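# Place each tool into its matching tray cut-out

## Task

Every tool must end up seated in its own matching cut-out in the tray.

## Robot and tools

Robot: two arms, left_arm and right_arm, each with a two-finger gripper. Each arm has six joints, base to gripper: waist (-2.618 to 3.054 rad), shoulder (0.000 to 3.142), elbow (0.000 to 3.142, straight at 2.901), wrist pitch (-1.571 to 1.571), wrist yaw (-1.571 to 1.571) and wrist roll (-2.094 to 2.094). A camera stand is fixed to the floor behind the arms. Loose objects may occasionally get a brief push from outside.

Frames: the scene frame has its origin at table-top height, halfway between the nominal arm bases. +z is up, +x reaches out over the table, and left_arm sits on the +y side. Image left and right do not follow the arm names. Measured bases: left_arm at (+0.008, +0.314, +0.026) m, quat_wxyz (+1.000, 0, 0, +0.006); right_arm at (+0.031, -0.369, +0.016) m, quat_wxyz (+1.000, 0, 0, +0.031). The table and the fixed camera use the scene frame. Each arm reports its hand pose, velocities, targets and wrist-camera pose in its own base frame. Printed positions can be off by a few cm, more at long reach. The gripper's fingers point along its +z and open and close along its y. end_effector_position is the point between the pads, about 1 cm behind the fingertips.

Motion rows: a row has 14 numbers, each in [-1, 1]. The first 7 are for left_arm and the last 7 for right_arm: dx, dy, dz, rx, ry, rz, opening. dx..rz are an offset, not a pose. They are measured from that arm's Hand target as it stood when the action or move began, along that arm's own base axes. Scale: 1.0 = 0.6 m or 180 degrees. rx, ry, rz together form one rotation vector, turning about the Hand target position. A translation longer than 1.0 may be shortened. Sending the same offset twice moves the arm twice. Opening is absolute: +1 is fully open (0.094 m) and -1 is closed. An arm that does not move still needs its 14 slots. Send it zeros for the pose and its current opening, because a 0 opening is a real command.

execute_actions(actions, cameras): actions is a list of actions. Each action is a list of up to 15 rows, one row per 1/30 s step. A short list keeps its last row for the remaining steps. All rows in an action count from the start pose of that action. An empty list returns the state plus all images, the scene number and the task. cameras can name cam_low, cam_left_wrist, cam_right_wrist or "all". An unknown name makes the call invalid.

move(target, speed, blend, opening_speed, grip_force, blocking, cameras): drives each gripper in a straight line toward an offset target measured from its Hand target. target is one 14-number row, or a list of up to 15 rows, all counted from the same start Hand targets. The whole move is capped at 10 s. speed is in m/s, from 0.002 to 2.9, default 0.25; rotation is capped at twice that in rad/s. blend is a corner-rounding radius in m; 0 stops at each waypoint. opening_speed is a rate on the -1..+1 scale per second, at least 0.2; use it slowly on fragile or soft parts. grip_force is in newtons per pad, 10 to 50, one value or one per arm. It stays set until changed, and low forces close slowly. blocking=false returns after about 0.5 s while the move continues. Moves do not avoid obstacles or the other arm. Faster moves stray more and hit harder. Do not route a path close to an arm's own base. The result ends with a move: line, e.g. done, off_target, moving, held or fault, plus limits such as paced or held. An arm not named in it is done: within 10 mm and 2 degrees of its target.

wait(seconds 0 to 10) lets time run while a move continues. stop brakes a running move. zoom_image(camera, region [x0,y0,x1,y1] pixels, at most 504x504) enlarges part of the latest image; each image is 896x504. finished_scene(scene 1 or 2) ends the scene for good, so use it only once every tool is in place and stays there without the robot.

Results: Hand target is the last commanded pose after clipping, and the next offsets count from it. The gripper may rest a few cm short because of friction or weight. Resend, or send the missing gap as an offset. The controller clips commanded orientation to within 40 degrees of the measured one. grip_measured uses the same scale as opening. It reads slightly wide when empty and about 0.064 narrower than a firmly gripped hard part. It keeps following your command past contact, so it never shows the moment of touch. To release, command well above grip_measured. Joint velocities "within noise" means the arm is still. Torques include gravity; numbers 1 to 3 wrap at ±28 N m.

Avoid: dropping tools, releasing them while they move, slams or hard presses, and knocking anything off the table (that fails the task). Arms touching each other, or a gripper closing on the other arm's fingers, can end the scene. Keep objects away from camera cables. Pressing against something keeps going until you command the arm back. Motor heat rises from holding loads, stretched reaches and pushing at unreachable poses. At 75 °C a MOTOR HOT line appears; at 90 °C the arm folds and stays idle.

Each tool is called after "Call:" as name(argument=value, ...), one argument or row to a line, values as JSON.

## Session

Call:
execute_actions(
  actions=[],
)

Scene clock: 0.00 s.
left_arm: end_effector_position=(+0.3519, -0.0902, +0.1272) grip_measured=+1.000 end_effector_quat_wxyz=(+0.588, +0.166, +0.777, -0.151) | right_arm: end_effector_position=(+0.2705, +0.0304, +0.1579) grip_measured=+1.000 end_effector_quat_wxyz=(+0.471, -0.117, +0.872, -0.062)
Joint positions: left_arm=[-0.07 1.308 0.278 0.745 0.377 0.067 0.094] | right_arm=[0.238 0.672 0.485 -0.408 0.196 -0.133 0.094]
Joint velocities: within noise
Joint torques (N m): no reading
Motor temperatures (°C): left_arm=[22 26 30 31 25 22 19] | right_arm=[21 28 27 32 25 24 21]
Heat: left arm: 31 °C; right arm: 32 °C.
Hand target: left_arm +0.3519, -0.0905, +0.1274; +0.587, +0.166, +0.778, -0.152 | right_arm +0.2716, +0.0304, +0.1645; +0.479, -0.114, +0.868, -0.061
Tool commands: left_gripper/opening=+1.0 right_gripper/opening=+1.0

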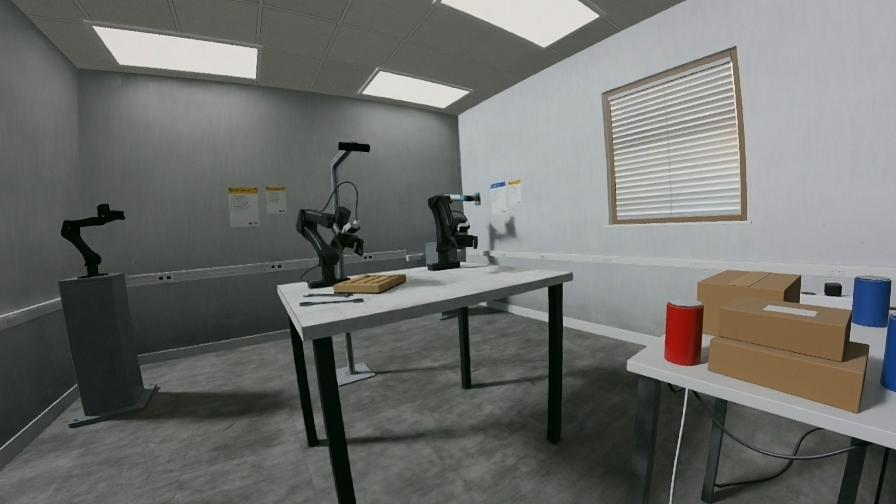

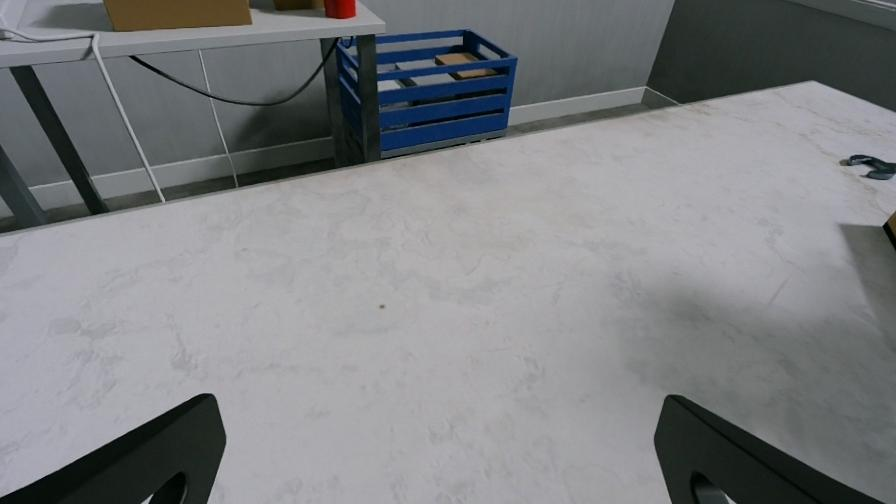

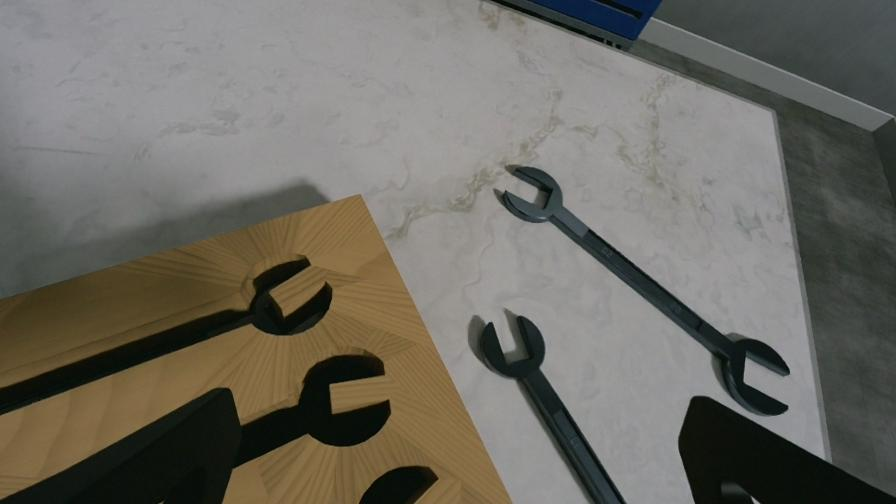

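Call:
move(
  target=[0,0,0,0,0,0,1,0,0,0.25,0.0406,0.3187,-0.0758,1],
  cameras=["all"],
)

Scene clock: 3.07 s.
left_arm: end_effector_position=(+0.3519, -0.0902, +0.1272) grip_measured=+1.000 end_effector_quat_wxyz=(+0.588, +0.166, +0.777, -0.151) | right_arm: end_effector_position=(+0.2737, +0.0318, +0.3013) grip_measured=+1.000 end_effector_quat_wxyz=(+0.209, -0.008, +0.978, +0.018)
Joint positions: left_arm=[-0.07 1.308 0.278 0.745 0.377 0.067 0.094] | right_arm=[0.119 1.385 1.79 -1.552 0.01 0.099 0.094]
Joint torques (N m): left_arm=[0.09 -3.32 7.09 1.92 0.11 -0.01] | right_arm=[-0.55 -4.19 7.68 0.96 -0.03 0.09]
Heat: left arm: 32 °C; right arm: 33 °C.
Hand target: left_arm +0.3519, -0.0905, +0.1274; +0.587, +0.166, +0.778, -0.152 | right_arm +0.2716, +0.0304, +0.3146; +0.001, +0.000, +1.000, +0.000
Off the commanded pose: left_arm 0.000 m, 0 deg | right_arm 0.014 m, 24 deg.
joint sent to its limit (right arm) — joint 4 (wrist pitch), lower limit. The joint targets are off in orientation, not in position.
move: off_target (right_arm)

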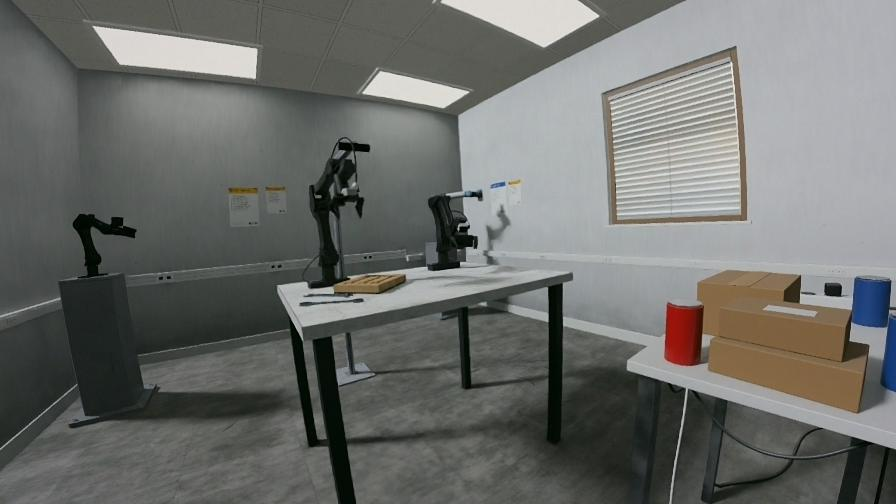

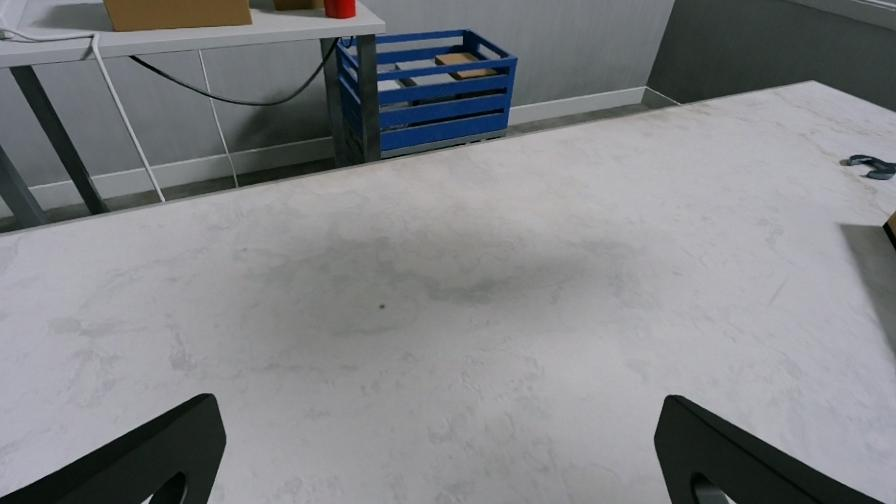

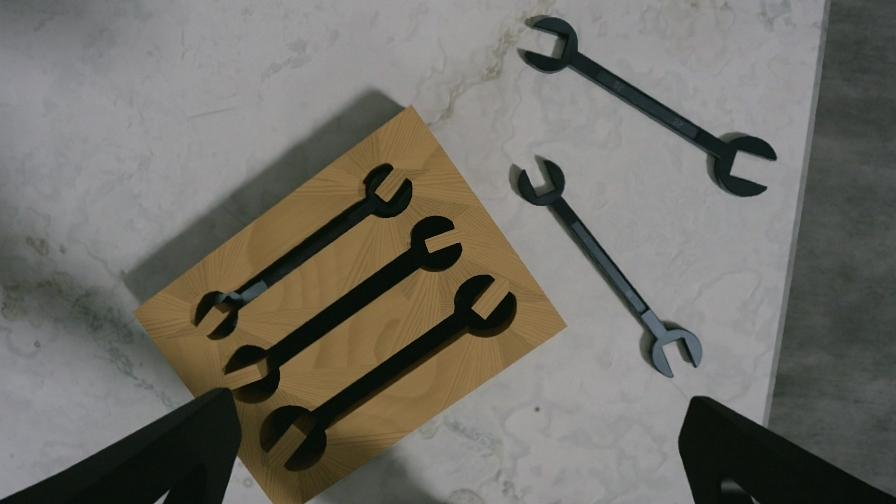

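Call:
zoom_image(
  camera="cam_right_wrist",
  region=[130, 90, 580, 504],
)

Call:
zoom_image(
  camera="cam_right_wrist",
  region=[480, 0, 830, 400],
)

Call:
zoom_image(
  camera="cam_low",
  region=[270, 240, 580, 340],
)

Scaled by 1.120 from the camera's 896x504 image, which has a finer 1280x720 frame.

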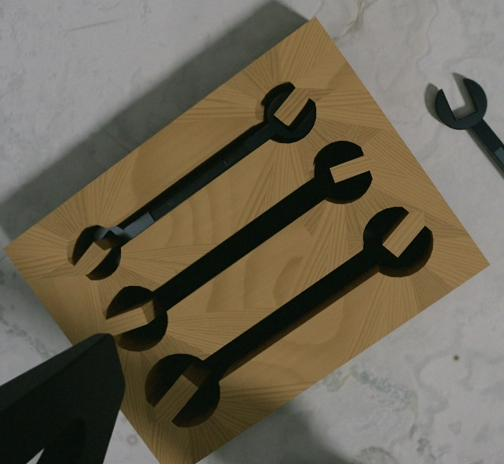

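Scaled by 1.260 from the camera's 896x504 image, which has a finer 1280x720 frame.

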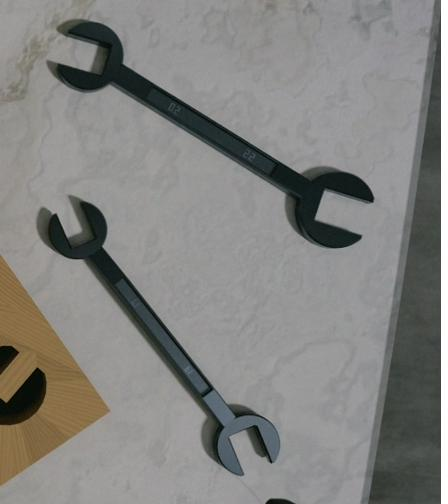

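Scaled by 1.626 from the camera's 896x504 image, which has a finer 1280x720 frame.

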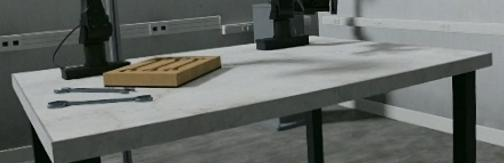

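Call:
move(
  target=[0,0,0,0,0,0,1,0.1,0,-0.05,0,0,0,1],
  cameras=["cam_right_wrist"],
)

Scene clock: 4.97 s.
left_arm: end_effector_position=(+0.3519, -0.0902, +0.1272) grip_measured=+1.000 end_effector_quat_wxyz=(+0.588, +0.166, +0.777, -0.151) | right_arm: end_effector_position=(+0.3264, +0.0316, +0.2774) grip_measured=+1.000 end_effector_quat_wxyz=(+0.162, -0.001, +0.987, +0.013)
Joint positions: left_arm=[-0.07 1.308 0.278 0.745 0.377 0.067 0.094] | right_arm=[0.096 1.62 1.933 -1.557 0.005 0.094 0.094]
Joint torques (N m): left_arm=[-0.06 -3.15 7.2 1.93 0.1 0] | right_arm=[-0.54 -4.37 8.17 0.85 -0.02 -0.04]
Heat: left arm: 32 °C; right arm: 33 °C.
Hand target: left_arm +0.3519, -0.0905, +0.1274; +0.587, +0.166, +0.778, -0.152 | right_arm +0.3316, +0.0304, +0.2845; +0.000, +0.000, +1.000, +0.000
Off the commanded pose: left_arm 0.000 m, 0 deg | right_arm 0.009 m, 19 deg.
joint sent to its limit (right arm) — joint 4 (wrist pitch), lower limit. The joint targets are off in orientation, not in position.
move: off_target (right_arm)
Images, in order (width x height): cam_right_wrist 896x504.

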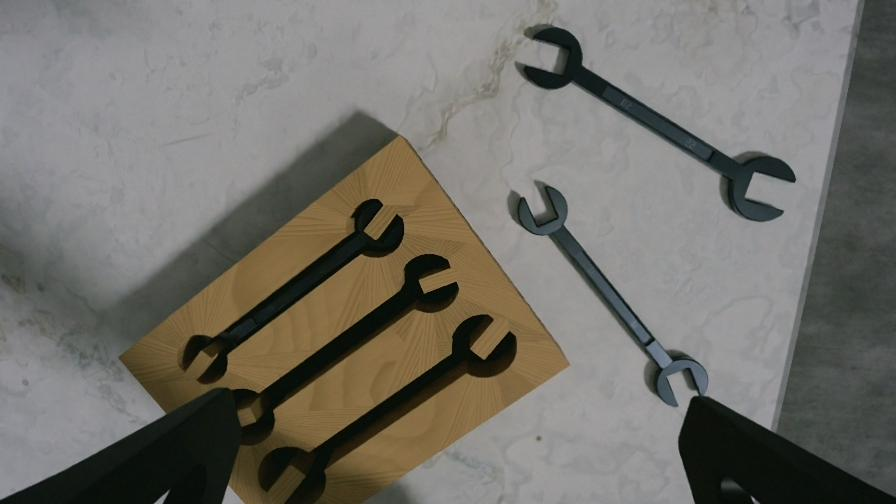

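Call:
zoom_image(
  camera="cam_right_wrist",
  region=[150, 180, 430, 420],
)

Call:
zoom_image(
  camera="cam_right_wrist",
  region=[490, 0, 830, 420],
)

Scaled by 1.800 from the camera's 896x504 image, which has a finer 1280x720 frame.

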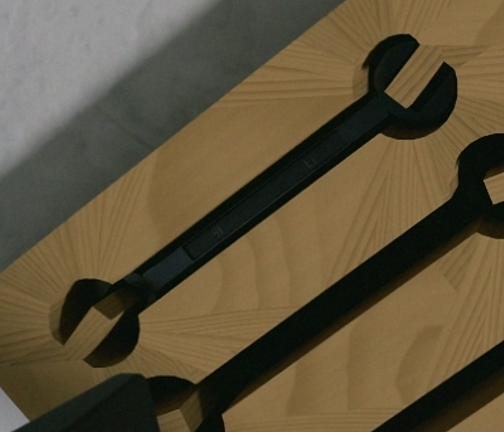

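Scaled by 1.200 from the camera's 896x504 image, which has a finer 1280x720 frame.

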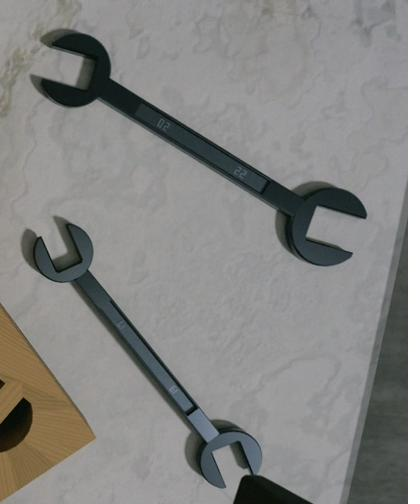

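Call:
move(
  target=[0,0,0,0,0,0,1,0,0,-0.15,0,0,0,1],
  cameras=["cam_right_wrist"],
)

Scene clock: 6.63 s.
left_arm: end_effector_position=(+0.3519, -0.0902, +0.1272) grip_measured=+1.000 end_effector_quat_wxyz=(+0.588, +0.166, +0.777, -0.151) | right_arm: end_effector_position=(+0.3326, +0.0322, +0.2002) grip_measured=+1.000 end_effector_quat_wxyz=(+0.035, -0.001, +0.999, +0.001)
Joint positions: left_arm=[-0.07 1.308 0.278 0.745 0.377 0.067 0.094] | right_arm=[0.096 1.783 1.838 -1.556 0.005 0.094 0.094]
Joint torques (N m): left_arm=[-0.12 -3.23 7.2 1.9 0.13 0] | right_arm=[-0.55 -5.82 4.86 0.39 -0.02 -0.04]
Heat: left arm: 33 °C; right arm: 33 °C.
Hand target: left_arm +0.3519, -0.0905, +0.1274; +0.587, +0.166, +0.778, -0.152 | right_arm +0.3316, +0.0304, +0.1945; +0.000, +0.000, +1.000, +0.000
Off the commanded pose: left_arm 0.000 m, 0 deg | right_arm 0.006 m, 4 deg.
joint sent to its limit (right arm) — joint 4 (wrist pitch), lower limit. The joint targets are off in orientation, not in position.
move: off_target (right_arm)
Images, in order (width x height): cam_right_wrist 896x504.

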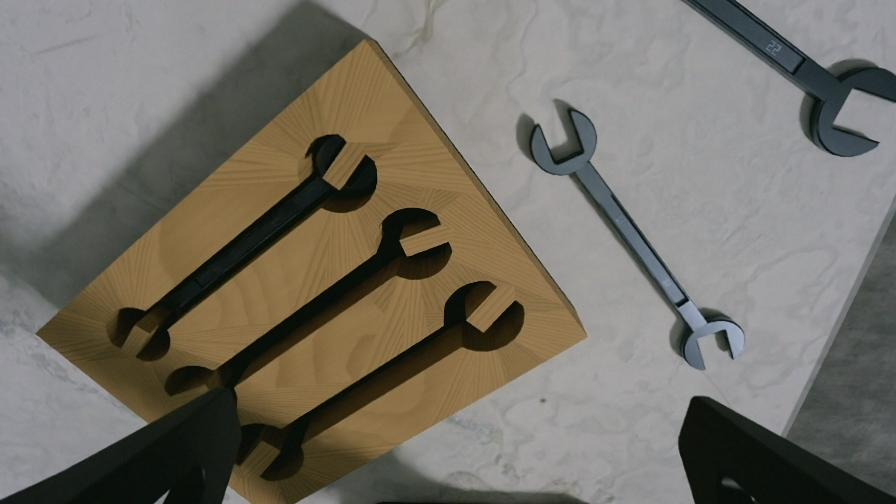

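Call:
zoom_image(
  camera="cam_right_wrist",
  region=[500, 70, 780, 390],
)

Call:
zoom_image(
  camera="cam_right_wrist",
  region=[80, 20, 600, 504],
)

Scaled by 1.575 from the camera's 896x504 image, which has a finer 1280x720 frame.

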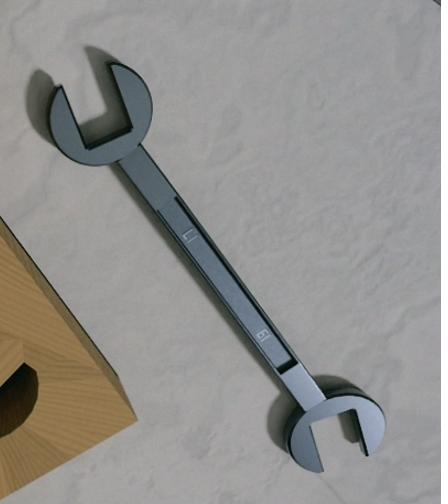

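Region (80, 20, 600, 504) is 520x484 pixels. A region can be at most 504 by 504 pixels.

Call:
move(
  target=[0,0,0,0,0,0,1,-0.05,-0.172,-0.124,0,0,0.222,1],
  cameras=["cam_right_wrist"],
)

Scene clock: 10.00 s.
left_arm: end_effector_position=(+0.3519, -0.0902, +0.1272) grip_measured=+1.000 end_effector_quat_wxyz=(+0.588, +0.166, +0.777, -0.151) | right_arm: end_effector_position=(+0.3038, -0.0728, +0.1123) grip_measured=+1.000 end_effector_quat_wxyz=(-0.016, -0.341, +0.940, +0.006)
Joint positions: left_arm=[-0.07 1.308 0.278 0.745 0.377 0.067 0.094] | right_arm=[-0.234 1.757 1.456 -1.302 0.007 -0.93 0.094]
Joint torques (N m): left_arm=[0.09 -3.28 7.16 1.91 0.11 -0.01] | right_arm=[-0.38 -9.47 4.56 0.31 -0.04 -0.04]
Heat: left arm: 33 °C; right arm: 32 °C.
Hand target: left_arm +0.3519, -0.0905, +0.1274; +0.587, +0.166, +0.778, -0.152 | right_arm +0.3017, -0.0728, +0.1202; +0.001, -0.342, +0.940, +0.000
Off the commanded pose: left_arm 0.000 m, 0 deg | right_arm 0.008 m, 2 deg.
move: done
Images, in order (width x height): cam_right_wrist 896x504.

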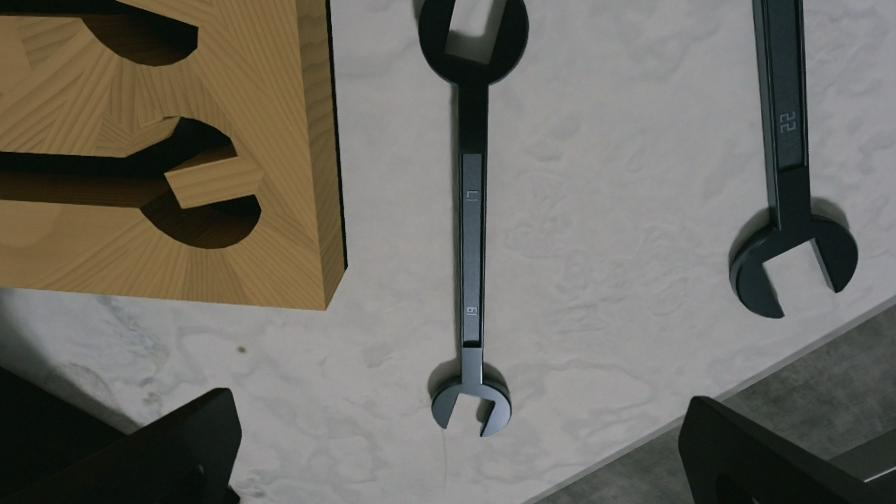

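Call:
move(
  target=[0,0,0,0,0,0,1,0,0,-0.125,0,0,0,1],
  cameras=["cam_right_wrist"],
)

Scene clock: 11.43 s.
left_arm: end_effector_position=(+0.3519, -0.0902, +0.1272) grip_measured=+1.000 end_effector_quat_wxyz=(+0.588, +0.166, +0.777, -0.151) | right_arm: end_effector_position=(+0.3049, -0.0731, +0.0540) grip_measured=+1.000 end_effector_quat_wxyz=(+0.008, -0.341, +0.940, -0.009)
Joint positions: left_arm=[-0.07 1.308 0.278 0.745 0.377 0.067 0.094] | right_arm=[-0.234 1.749 1.211 -1.01 0.007 -0.931 0.094]
Joint torques (N m): left_arm=[0.03 -3.25 7.19 1.92 0.11 0.01] | right_arm=[-0.39 -5.03 4.66 0.41 -0.04 -0.05]
Heat: left arm: 34 °C; right arm: 32 °C.
Hand target: left_arm +0.3519, -0.0905, +0.1274; +0.587, +0.166, +0.778, -0.152 | right_arm +0.3016, -0.0728, +0.0451; +0.000, -0.342, +0.940, +0.000
Off the commanded pose: left_arm 0.000 m, 0 deg | right_arm 0.009 m, 1 deg.
move: done
Images, in order (width x height): cam_right_wrist 896x504.

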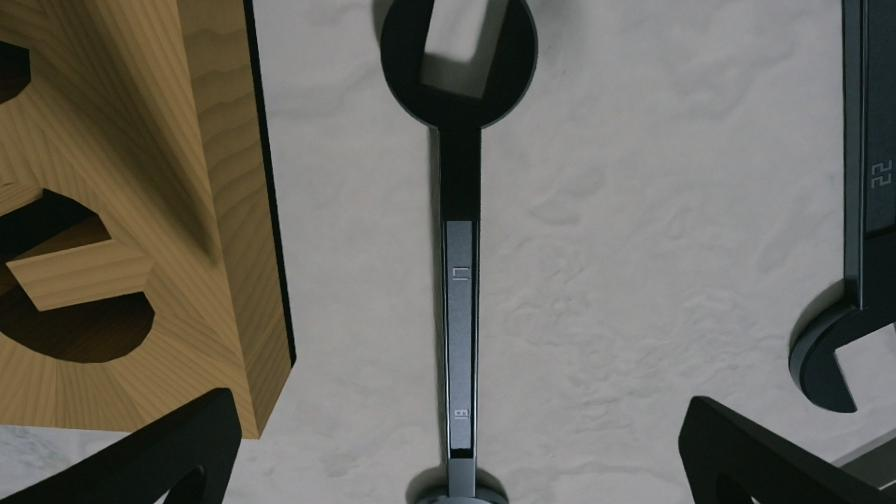

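Call:
move(
  target=[0,0,0,0,0,0,1,-0.013,-0.008,-0.058,0,0,0,0.2],
  cameras=["cam_right_wrist"],
  speed=0.12,
)

Scene clock: 12.83 s.
left_arm: end_effector_position=(+0.3519, -0.0902, +0.1272) grip_measured=+1.000 end_effector_quat_wxyz=(+0.588, +0.166, +0.777, -0.151) | right_arm: end_effector_position=(+0.2975, -0.0777, +0.0180) grip_measured=+0.202 end_effector_quat_wxyz=(+0.006, -0.342, +0.940, -0.008)
Joint positions: left_arm=[-0.07 1.308 0.278 0.745 0.377 0.067 0.094] | right_arm=[-0.255 1.781 1.097 -0.867 0.007 -0.953 0.056]
Joint torques (N m): left_arm=[-0.06 -3.22 7.19 1.91 0.12 0.01] | right_arm=[-0.49 -5.19 4.46 0.41 -0.05 -0.05]
Heat: left arm: 34 °C; right arm: 32 °C.
Hand target: left_arm +0.3519, -0.0905, +0.1274; +0.587, +0.166, +0.778, -0.152 | right_arm +0.2937, -0.0776, +0.0103; +0.000, -0.342, +0.940, +0.000
Off the commanded pose: left_arm 0.000 m, 0 deg | right_arm 0.008 m, 1 deg.
move: done
Images, in order (width x height): cam_right_wrist 896x504.

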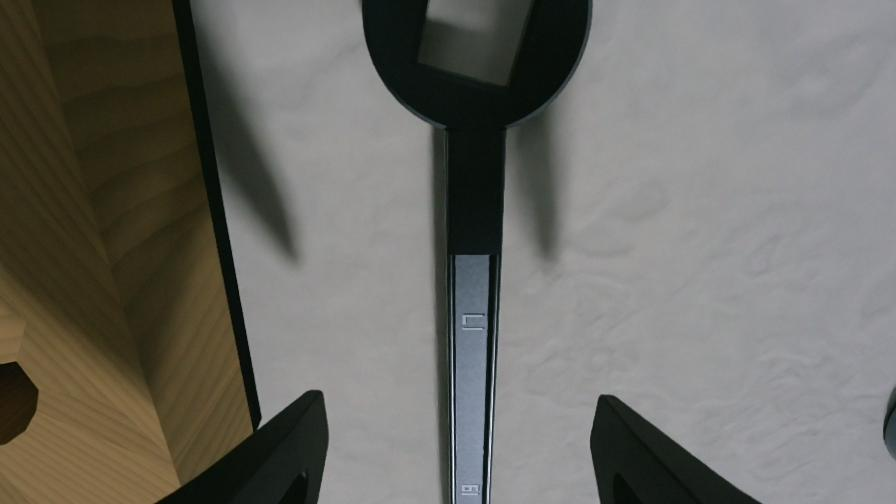

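Call:
move(
  target=[0,0,0,0,0,0,1,0.0033,-0.004,-0.028,0,0,0,0.0],
  cameras=["cam_right_wrist"],
  speed=0.05,
)

Scene clock: 14.10 s.
left_arm: end_effector_position=(+0.3519, -0.0902, +0.1272) grip_measured=+1.000 end_effector_quat_wxyz=(+0.588, +0.166, +0.777, -0.151) | right_arm: end_effector_position=(+0.3007, -0.0803, +0.0021) grip_measured=+0.001 end_effector_quat_wxyz=(+0.007, -0.342, +0.939, -0.009)
Joint positions: left_arm=[-0.07 1.308 0.278 0.745 0.377 0.067 0.094] | right_arm=[-0.26 1.819 1.074 -0.803 0.007 -0.959 0.047]
Joint torques (N m): left_arm=[0.06 -3.28 7.13 1.93 0.11 0] | right_arm=[-0.53 -5.22 4.22 0.42 -0.04 -0.05]
Heat: left arm: 34 °C; right arm: 32 °C.
Hand target: left_arm +0.3519, -0.0905, +0.1274; +0.587, +0.166, +0.778, -0.152 | right_arm +0.2957, -0.0800, -0.0065; +0.000, -0.342, +0.940, +0.000
Off the commanded pose: left_arm 0.000 m, 0 deg | right_arm 0.010 m, 1 deg.
move: done
Images, in order (width x height): cam_right_wrist 896x504.

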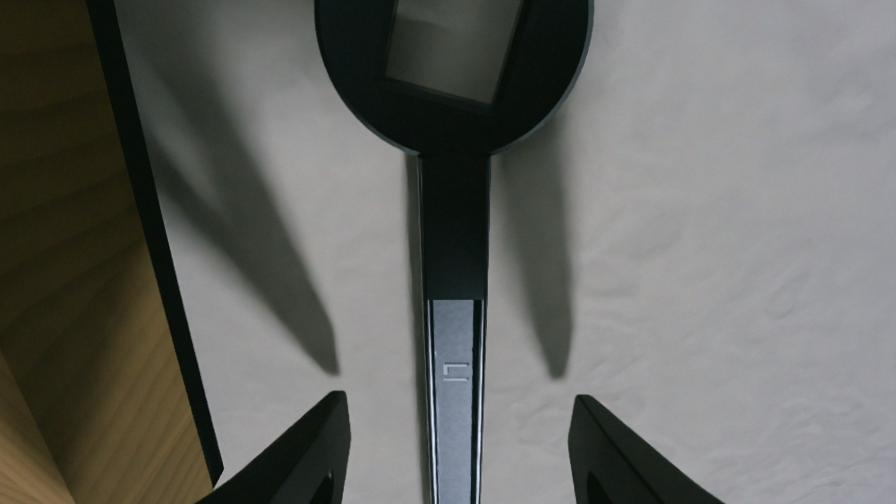

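Call:
move(
  target=[
    [0,0,0,0,0,0,1,0,0,-0.008,0,0,0,0.0],
    [0,0,0,0,0,0,1,0,0,-0.008,0,0,0,-1.0],
  ],
  cameras=["cam_right_wrist"],
  speed=0.05,
  opening_speed=0.7,
)

Scene clock: 16.87 s.
left_arm: end_effector_position=(+0.3519, -0.0902, +0.1272) grip_measured=+1.000 end_effector_quat_wxyz=(+0.588, +0.166, +0.777, -0.151) | right_arm: end_effector_position=(+0.3012, -0.0804, -0.0024) grip_measured=-0.766 end_effector_quat_wxyz=(+0.008, -0.343, +0.939, -0.010)
Joint positions: left_arm=[-0.07 1.308 0.278 0.745 0.377 0.067 0.094] | right_arm=[-0.26 1.828 1.066 -0.784 0.007 -0.96 0.011]
Joint torques (N m): left_arm=[0.05 -3.26 7.12 1.9 0.12 -0.02] | right_arm=[-0.53 -5.22 4.18 0.42 -0.05 -0.04]
Heat: left arm: 34 °C; right arm: 32 °C.
Hand target: left_arm +0.3519, -0.0905, +0.1274; +0.587, +0.166, +0.778, -0.152 | right_arm +0.2958, -0.0800, -0.0113; +0.000, -0.342, +0.940, +0.000
Off the commanded pose: left_arm 0.000 m, 0 deg | right_arm 0.010 m, 1 deg.
move: done
Images, in order (width x height): cam_right_wrist 896x504.

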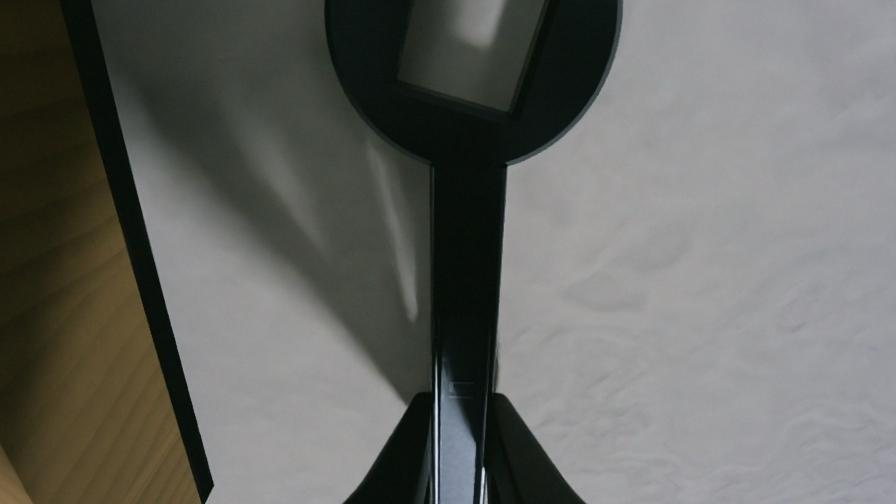

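Call:
move(
  target=[
    [0,0,0,0,0,0,1,0,0,0.202,0,0,0,-1.0],
    [0,0,0,0,0,0,1,-0.035,0.30,0.202,0,0,-0.528,-1.0],
  ],
  cameras=["cam_right_wrist"],
  speed=0.2,
  blend=0.03,
)

Scene clock: 22.77 s.
left_arm: end_effector_position=(+0.3519, -0.0902, +0.1272) grip_measured=+1.000 end_effector_quat_wxyz=(+0.588, +0.166, +0.777, -0.151) | right_arm: end_effector_position=(+0.2724, +0.0977, +0.1016) grip_measured=-0.766 end_effector_quat_wxyz=(-0.008, +0.461, +0.887, -0.007)
Joint positions: left_arm=[-0.07 1.308 0.278 0.745 0.377 0.067 0.094] | right_arm=[0.339 1.664 1.307 -1.236 -0.002 1.299 0.011]
Joint torques (N m): left_arm=[0.01 -3.28 7.15 1.92 0.08 0.01] | right_arm=[0.54 -6.64 7.36 0.13 0.06 0.11]
Heat: left arm: 35 °C; right arm: 32 °C.
Hand target: left_arm +0.3519, -0.0905, +0.1274; +0.587, +0.166, +0.778, -0.152 | right_arm +0.2748, +0.0999, +0.1099; +0.000, +0.462, +0.887, +0.000
Off the commanded pose: left_arm 0.000 m, 0 deg | right_arm 0.009 m, 1 deg.
move: done
Images, in order (width x height): cam_right_wrist 896x504.

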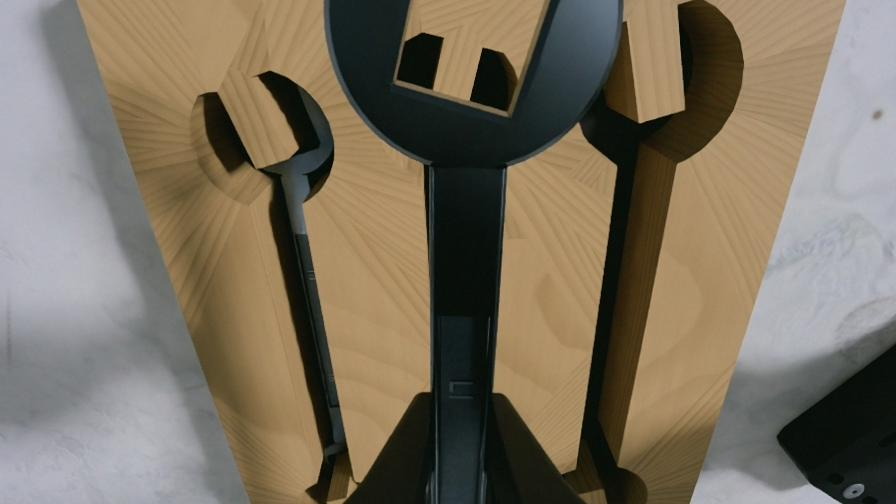

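Call:
move(
  target=[0,0,0,0,0,0,1,0,0,-0.078,0,0,0.0067,-1.0],
  cameras=["cam_right_wrist","cam_low"],
  speed=0.1,
)

Call:
zoom_image(
  camera="cam_right_wrist",
  region=[220, 0, 720, 504],
)

Call:
zoom_image(
  camera="cam_low",
  region=[290, 190, 430, 320],
)

Scene clock: 24.53 s.
left_arm: end_effector_position=(+0.3519, -0.0902, +0.1272) grip_measured=+1.000 end_effector_quat_wxyz=(+0.588, +0.166, +0.777, -0.151) | right_arm: end_effector_position=(+0.2776, +0.0995, +0.0688) grip_measured=-0.766 end_effector_quat_wxyz=(+0.005, +0.458, +0.889, +0.007)
Joint positions: left_arm=[-0.07 1.308 0.278 0.745 0.377 0.067 0.094] | right_arm=[0.339 1.671 1.183 -1.066 -0.002 1.291 0.011]
Joint torques (N m): left_arm=[-0.08 -3.29 7.2 1.91 0.1 0] | right_arm=[0.55 -4.94 4.96 0.37 0.06 -0.02]
Heat: left arm: 35 °C; right arm: 32 °C.
Hand target: left_arm +0.3519, -0.0905, +0.1274; +0.587, +0.166, +0.778, -0.152 | right_arm +0.2748, +0.0999, +0.0631; +0.000, +0.453, +0.892, +0.000
Off the commanded pose: left_arm 0.000 m, 0 deg | right_arm 0.006 m, 1 deg.
move: done
Images, in order (width x height): cam_low 896x504, cam_right_wrist 896x504.

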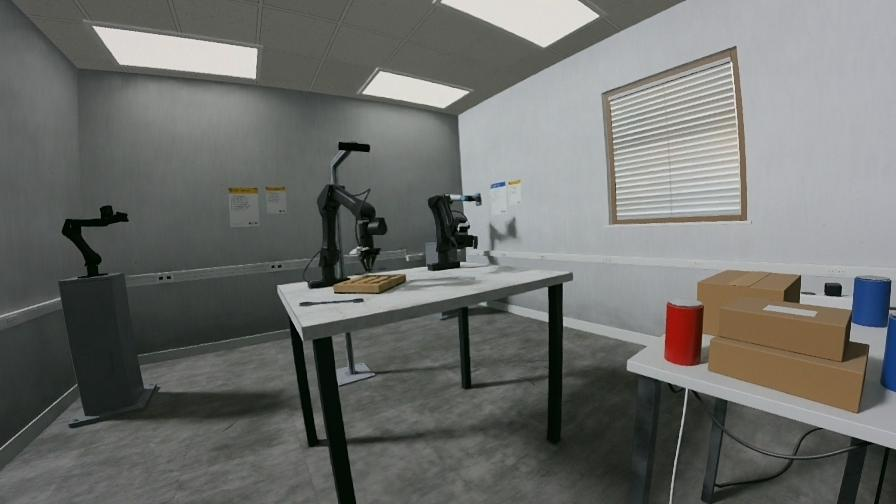

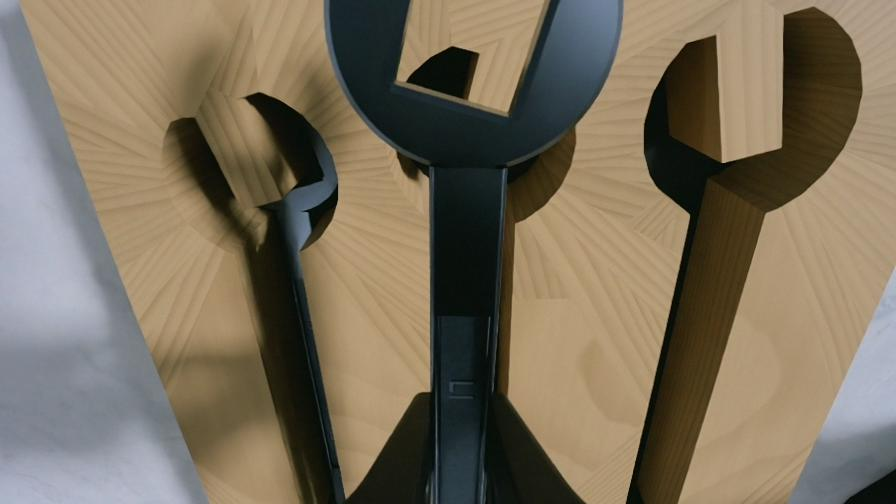

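Scaled by 1.000.

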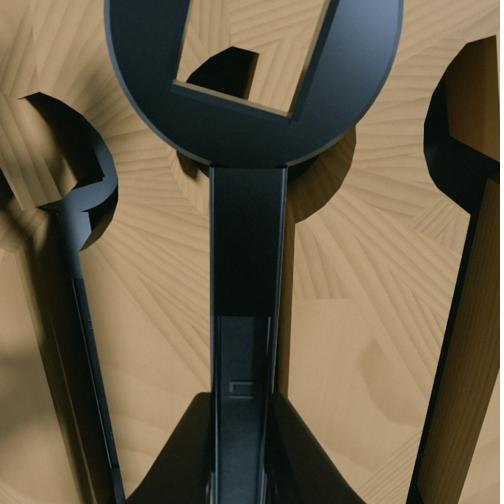

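Scaled by 3.600 from the camera's 896x504 image, which has a finer 1280x720 frame.

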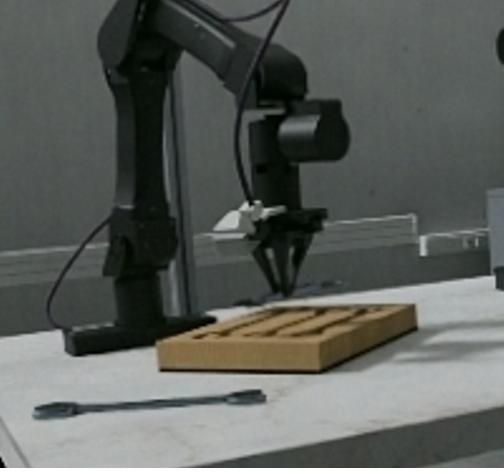

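Call:
move(
  target=[0,0,0,0,0,0,1,-0.022,0.015,-0.033,0,0,0,-1.0],
  cameras=["cam_right_wrist"],
  speed=0.1,
)

Scene clock: 26.40 s.
left_arm: end_effector_position=(+0.3519, -0.0902, +0.1272) grip_measured=+1.000 end_effector_quat_wxyz=(+0.588, +0.166, +0.777, -0.151) | right_arm: end_effector_position=(+0.2644, +0.1089, +0.0464) grip_measured=-0.766 end_effector_quat_wxyz=(+0.002, +0.452, +0.892, +0.004)
Joint positions: left_arm=[-0.07 1.308 0.278 0.745 0.377 0.067 0.094] | right_arm=[0.386 1.671 1.09 -0.982 -0.002 1.324 0.011]
Joint torques (N m): left_arm=[0.05 -3.28 7.19 1.92 0.12 0] | right_arm=[0.53 -5.46 4.77 0.34 0.06 0.11]
Heat: left arm: 35 °C; right arm: 32 °C.
Hand target: left_arm +0.3519, -0.0905, +0.1274; +0.587, +0.166, +0.778, -0.152 | right_arm +0.2616, +0.1090, +0.0433; +0.000, +0.453, +0.892, +0.000
Off the commanded pose: left_arm 0.000 m, 0 deg | right_arm 0.004 m, 0 deg.
move: done
Images, in order (width x height): cam_right_wrist 896x504.

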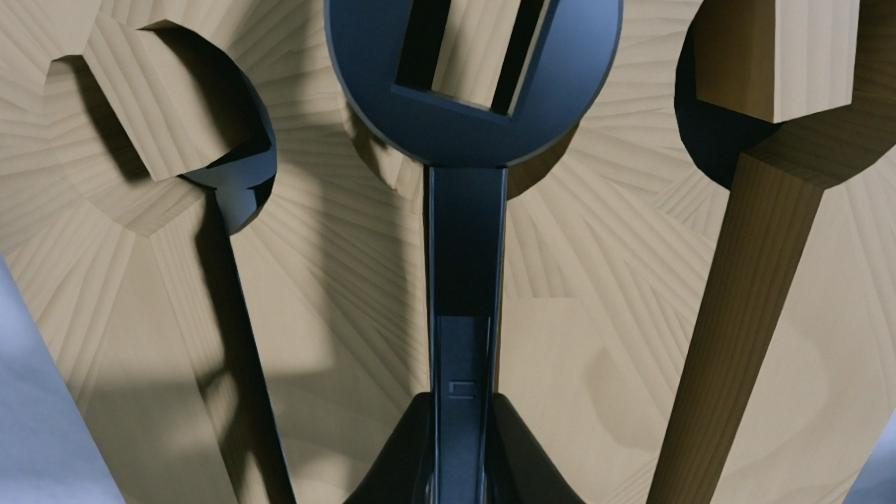

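Call:
move(
  target=[0,0,0,0,0,0,1,-0.0145,0.0163,-0.018,0,0,0,-1.0],
  cameras=["cam_right_wrist"],
  speed=0.1,
)

Call:
zoom_image(
  camera="cam_right_wrist",
  region=[300, 0, 640, 504],
)

Scene clock: 28.17 s.
left_arm: end_effector_position=(+0.3519, -0.0902, +0.1272) grip_measured=+1.000 end_effector_quat_wxyz=(+0.588, +0.166, +0.777, -0.151) | right_arm: end_effector_position=(+0.2562, +0.1190, +0.0361) grip_measured=-0.766 end_effector_quat_wxyz=(+0.002, +0.452, +0.892, +0.004)
Joint positions: left_arm=[-0.07 1.308 0.278 0.745 0.377 0.067 0.094] | right_arm=[0.43 1.671 1.046 -0.936 -0.002 1.368 0.011]
Joint torques (N m): left_arm=[0.01 -3.32 7.2 1.94 0.12 0] | right_arm=[0.53 -5.33 4.63 0.35 0.06 0.11]
Motor temperatures (°C): left_arm=[22 26 33 36 25 22 19] | right_arm=[21 29 28 32 25 23 22]
Heat: left arm: 36 °C; right arm: 32 °C.
Hand target: left_arm +0.3519, -0.0905, +0.1274; +0.587, +0.166, +0.778, -0.152 | right_arm +0.2529, +0.1188, +0.0326; +0.000, +0.453, +0.892, +0.000
Off the commanded pose: left_arm 0.000 m, 0 deg | right_arm 0.005 m, 1 deg.
move: done
Images, in order (width x height): cam_right_wrist 896x504.

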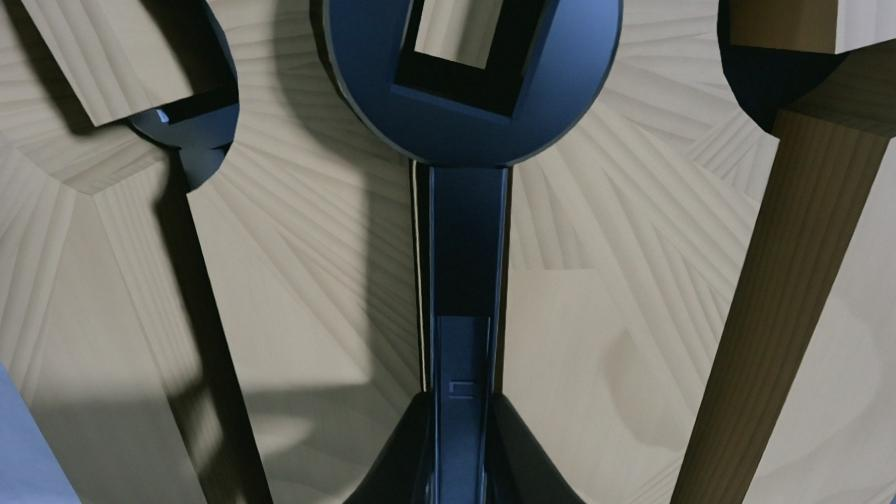

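Scaled by 1.000.

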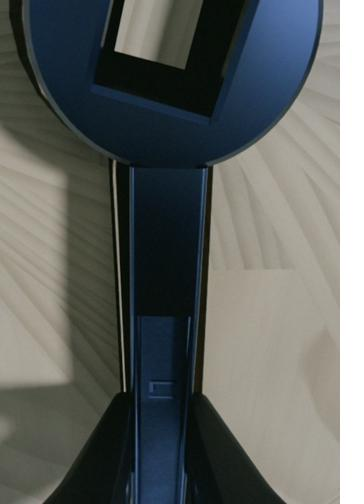

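Call:
move(
  target=[0,0,0,0,0,0,1,0.0008,-0.0022,-0.015,0,0,0.0056,-1.0],
  cameras=["cam_right_wrist"],
  speed=0.06,
)

Call:
zoom_image(
  camera="cam_right_wrist",
  region=[300, 0, 640, 504],
)

Scene clock: 29.67 s.
left_arm: end_effector_position=(+0.3519, -0.0902, +0.1272) grip_measured=+1.000 end_effector_quat_wxyz=(+0.588, +0.166, +0.777, -0.151) | right_arm: end_effector_position=(+0.2560, +0.1189, +0.0307) grip_measured=-0.766 end_effector_quat_wxyz=(+0.005, +0.448, +0.894, +0.008)
Joint positions: left_arm=[-0.07 1.308 0.278 0.745 0.377 0.067 0.094] | right_arm=[0.43 1.671 1.023 -0.905 -0.002 1.359 0.011]
Joint torques (N m): left_arm=[0.03 -3.29 7.2 1.91 0.1 -0.01] | right_arm=[0.14 -4.37 4.57 0.42 0.06 -0.01]
Heat: left arm: 36 °C; right arm: 32 °C.
Hand target: left_arm +0.3519, -0.0905, +0.1274; +0.587, +0.166, +0.778, -0.152 | right_arm +0.2533, +0.1174, +0.0235; +0.000, +0.445, +0.896, +0.000
Off the commanded pose: left_arm 0.000 m, 0 deg | right_arm 0.008 m, 1 deg.
move: done
Images, in order (width x height): cam_right_wrist 896x504.

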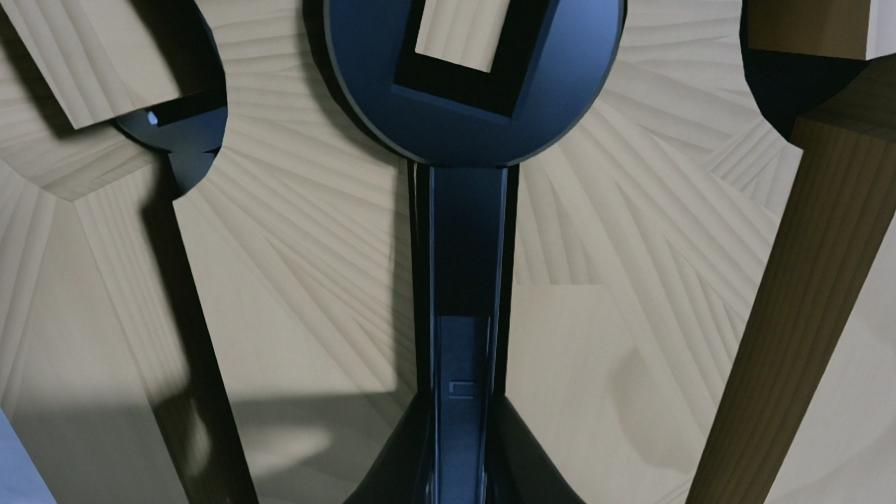

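Scaled by 1.000.

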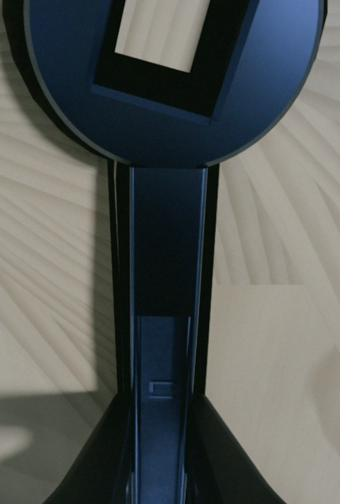

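Call:
move(
  target=[0,0,0,0,0,0,1,0.0037,-0.0037,-0.012,0,0,0,-1.0],
  cameras=["cam_right_wrist"],
  speed=0.06,
)

Call:
zoom_image(
  camera="cam_right_wrist",
  region=[300, 0, 640, 504],
)

Scene clock: 30.57 s.
left_arm: end_effector_position=(+0.3519, -0.0902, +0.1272) grip_measured=+1.000 end_effector_quat_wxyz=(+0.588, +0.166, +0.777, -0.151) | right_arm: end_effector_position=(+0.2562, +0.1183, +0.0298) grip_measured=-0.767 end_effector_quat_wxyz=(+0.004, +0.445, +0.896, +0.007)
Joint positions: left_arm=[-0.07 1.308 0.278 0.745 0.377 0.067 0.094] | right_arm=[0.428 1.673 1.022 -0.902 -0.002 1.349 0.011]
Joint torques (N m): left_arm=[-0.05 -3.23 7.08 1.92 0.11 0] | right_arm=[-0.44 -3.49 3.63 0.69 0.06 -0.04]
Heat: left arm: 36 °C; right arm: 31 °C.
Hand target: left_arm +0.3519, -0.0905, +0.1274; +0.587, +0.166, +0.778, -0.152 | right_arm +0.2555, +0.1152, +0.0163; +0.000, +0.445, +0.896, +0.000
Off the commanded pose: left_arm 0.000 m, 0 deg | right_arm 0.014 m, 1 deg.
move: off_target (right_arm)
Images, in order (width x height): cam_right_wrist 896x504.

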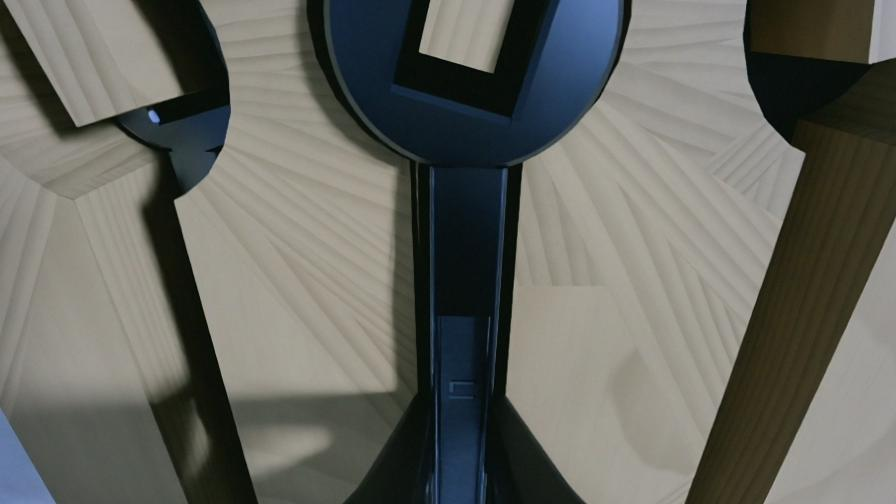

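Scaled by 1.000.

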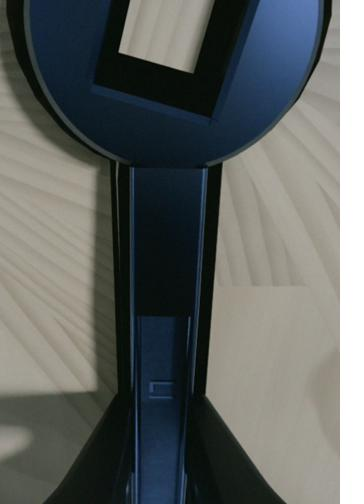

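Call:
move(
  target=[0,0,0,0,0,0,1,0,0,0.025,0,0,0,-1.0],
  cameras=["cam_right_wrist"],
  speed=0.06,
)

Call:
zoom_image(
  camera="cam_right_wrist",
  region=[300, 0, 640, 504],
)

Scene clock: 31.57 s.
left_arm: end_effector_position=(+0.3519, -0.0902, +0.1272) grip_measured=+1.000 end_effector_quat_wxyz=(+0.588, +0.166, +0.777, -0.151) | right_arm: end_effector_position=(+0.2553, +0.1179, +0.0298) grip_measured=-0.767 end_effector_quat_wxyz=(+0.003, +0.444, +0.896, +0.006)
Joint positions: left_arm=[-0.07 1.308 0.278 0.745 0.377 0.067 0.094] | right_arm=[0.428 1.673 1.022 -0.907 -0.002 1.347 0.011]
Joint torques (N m): left_arm=[-0.03 -3.28 7.2 1.9 0.11 -0.01] | right_arm=[-0.47 -5.07 6.61 0.1 0.06 -0.02]
Heat: left arm: 36 °C; right arm: 31 °C.
Hand target: left_arm +0.3519, -0.0905, +0.1274; +0.587, +0.166, +0.778, -0.152 | right_arm +0.2555, +0.1152, +0.0313; +0.000, +0.445, +0.896, +0.000
Off the commanded pose: left_arm 0.000 m, 0 deg | right_arm 0.003 m, 1 deg.
move: done
Images, in order (width x height): cam_right_wrist 896x504.

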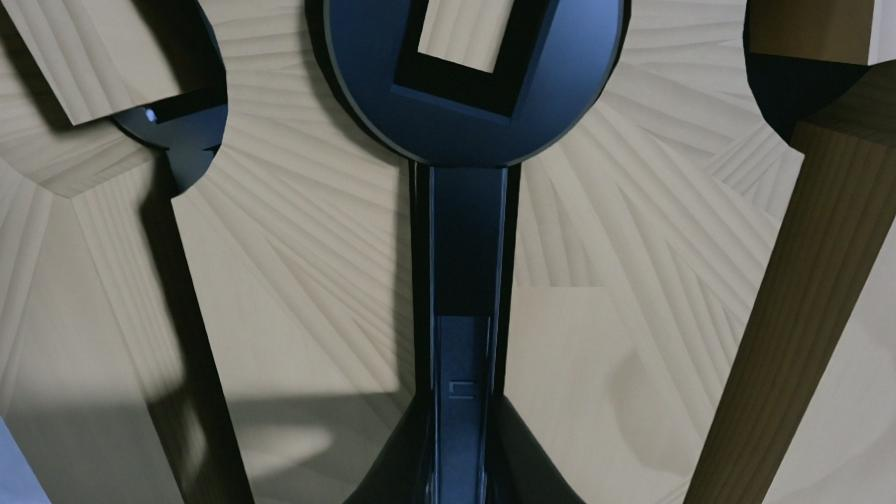

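Scaled by 1.000.

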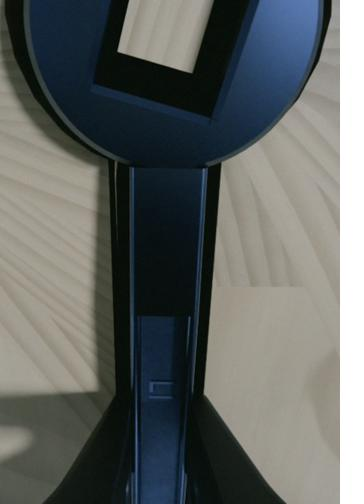

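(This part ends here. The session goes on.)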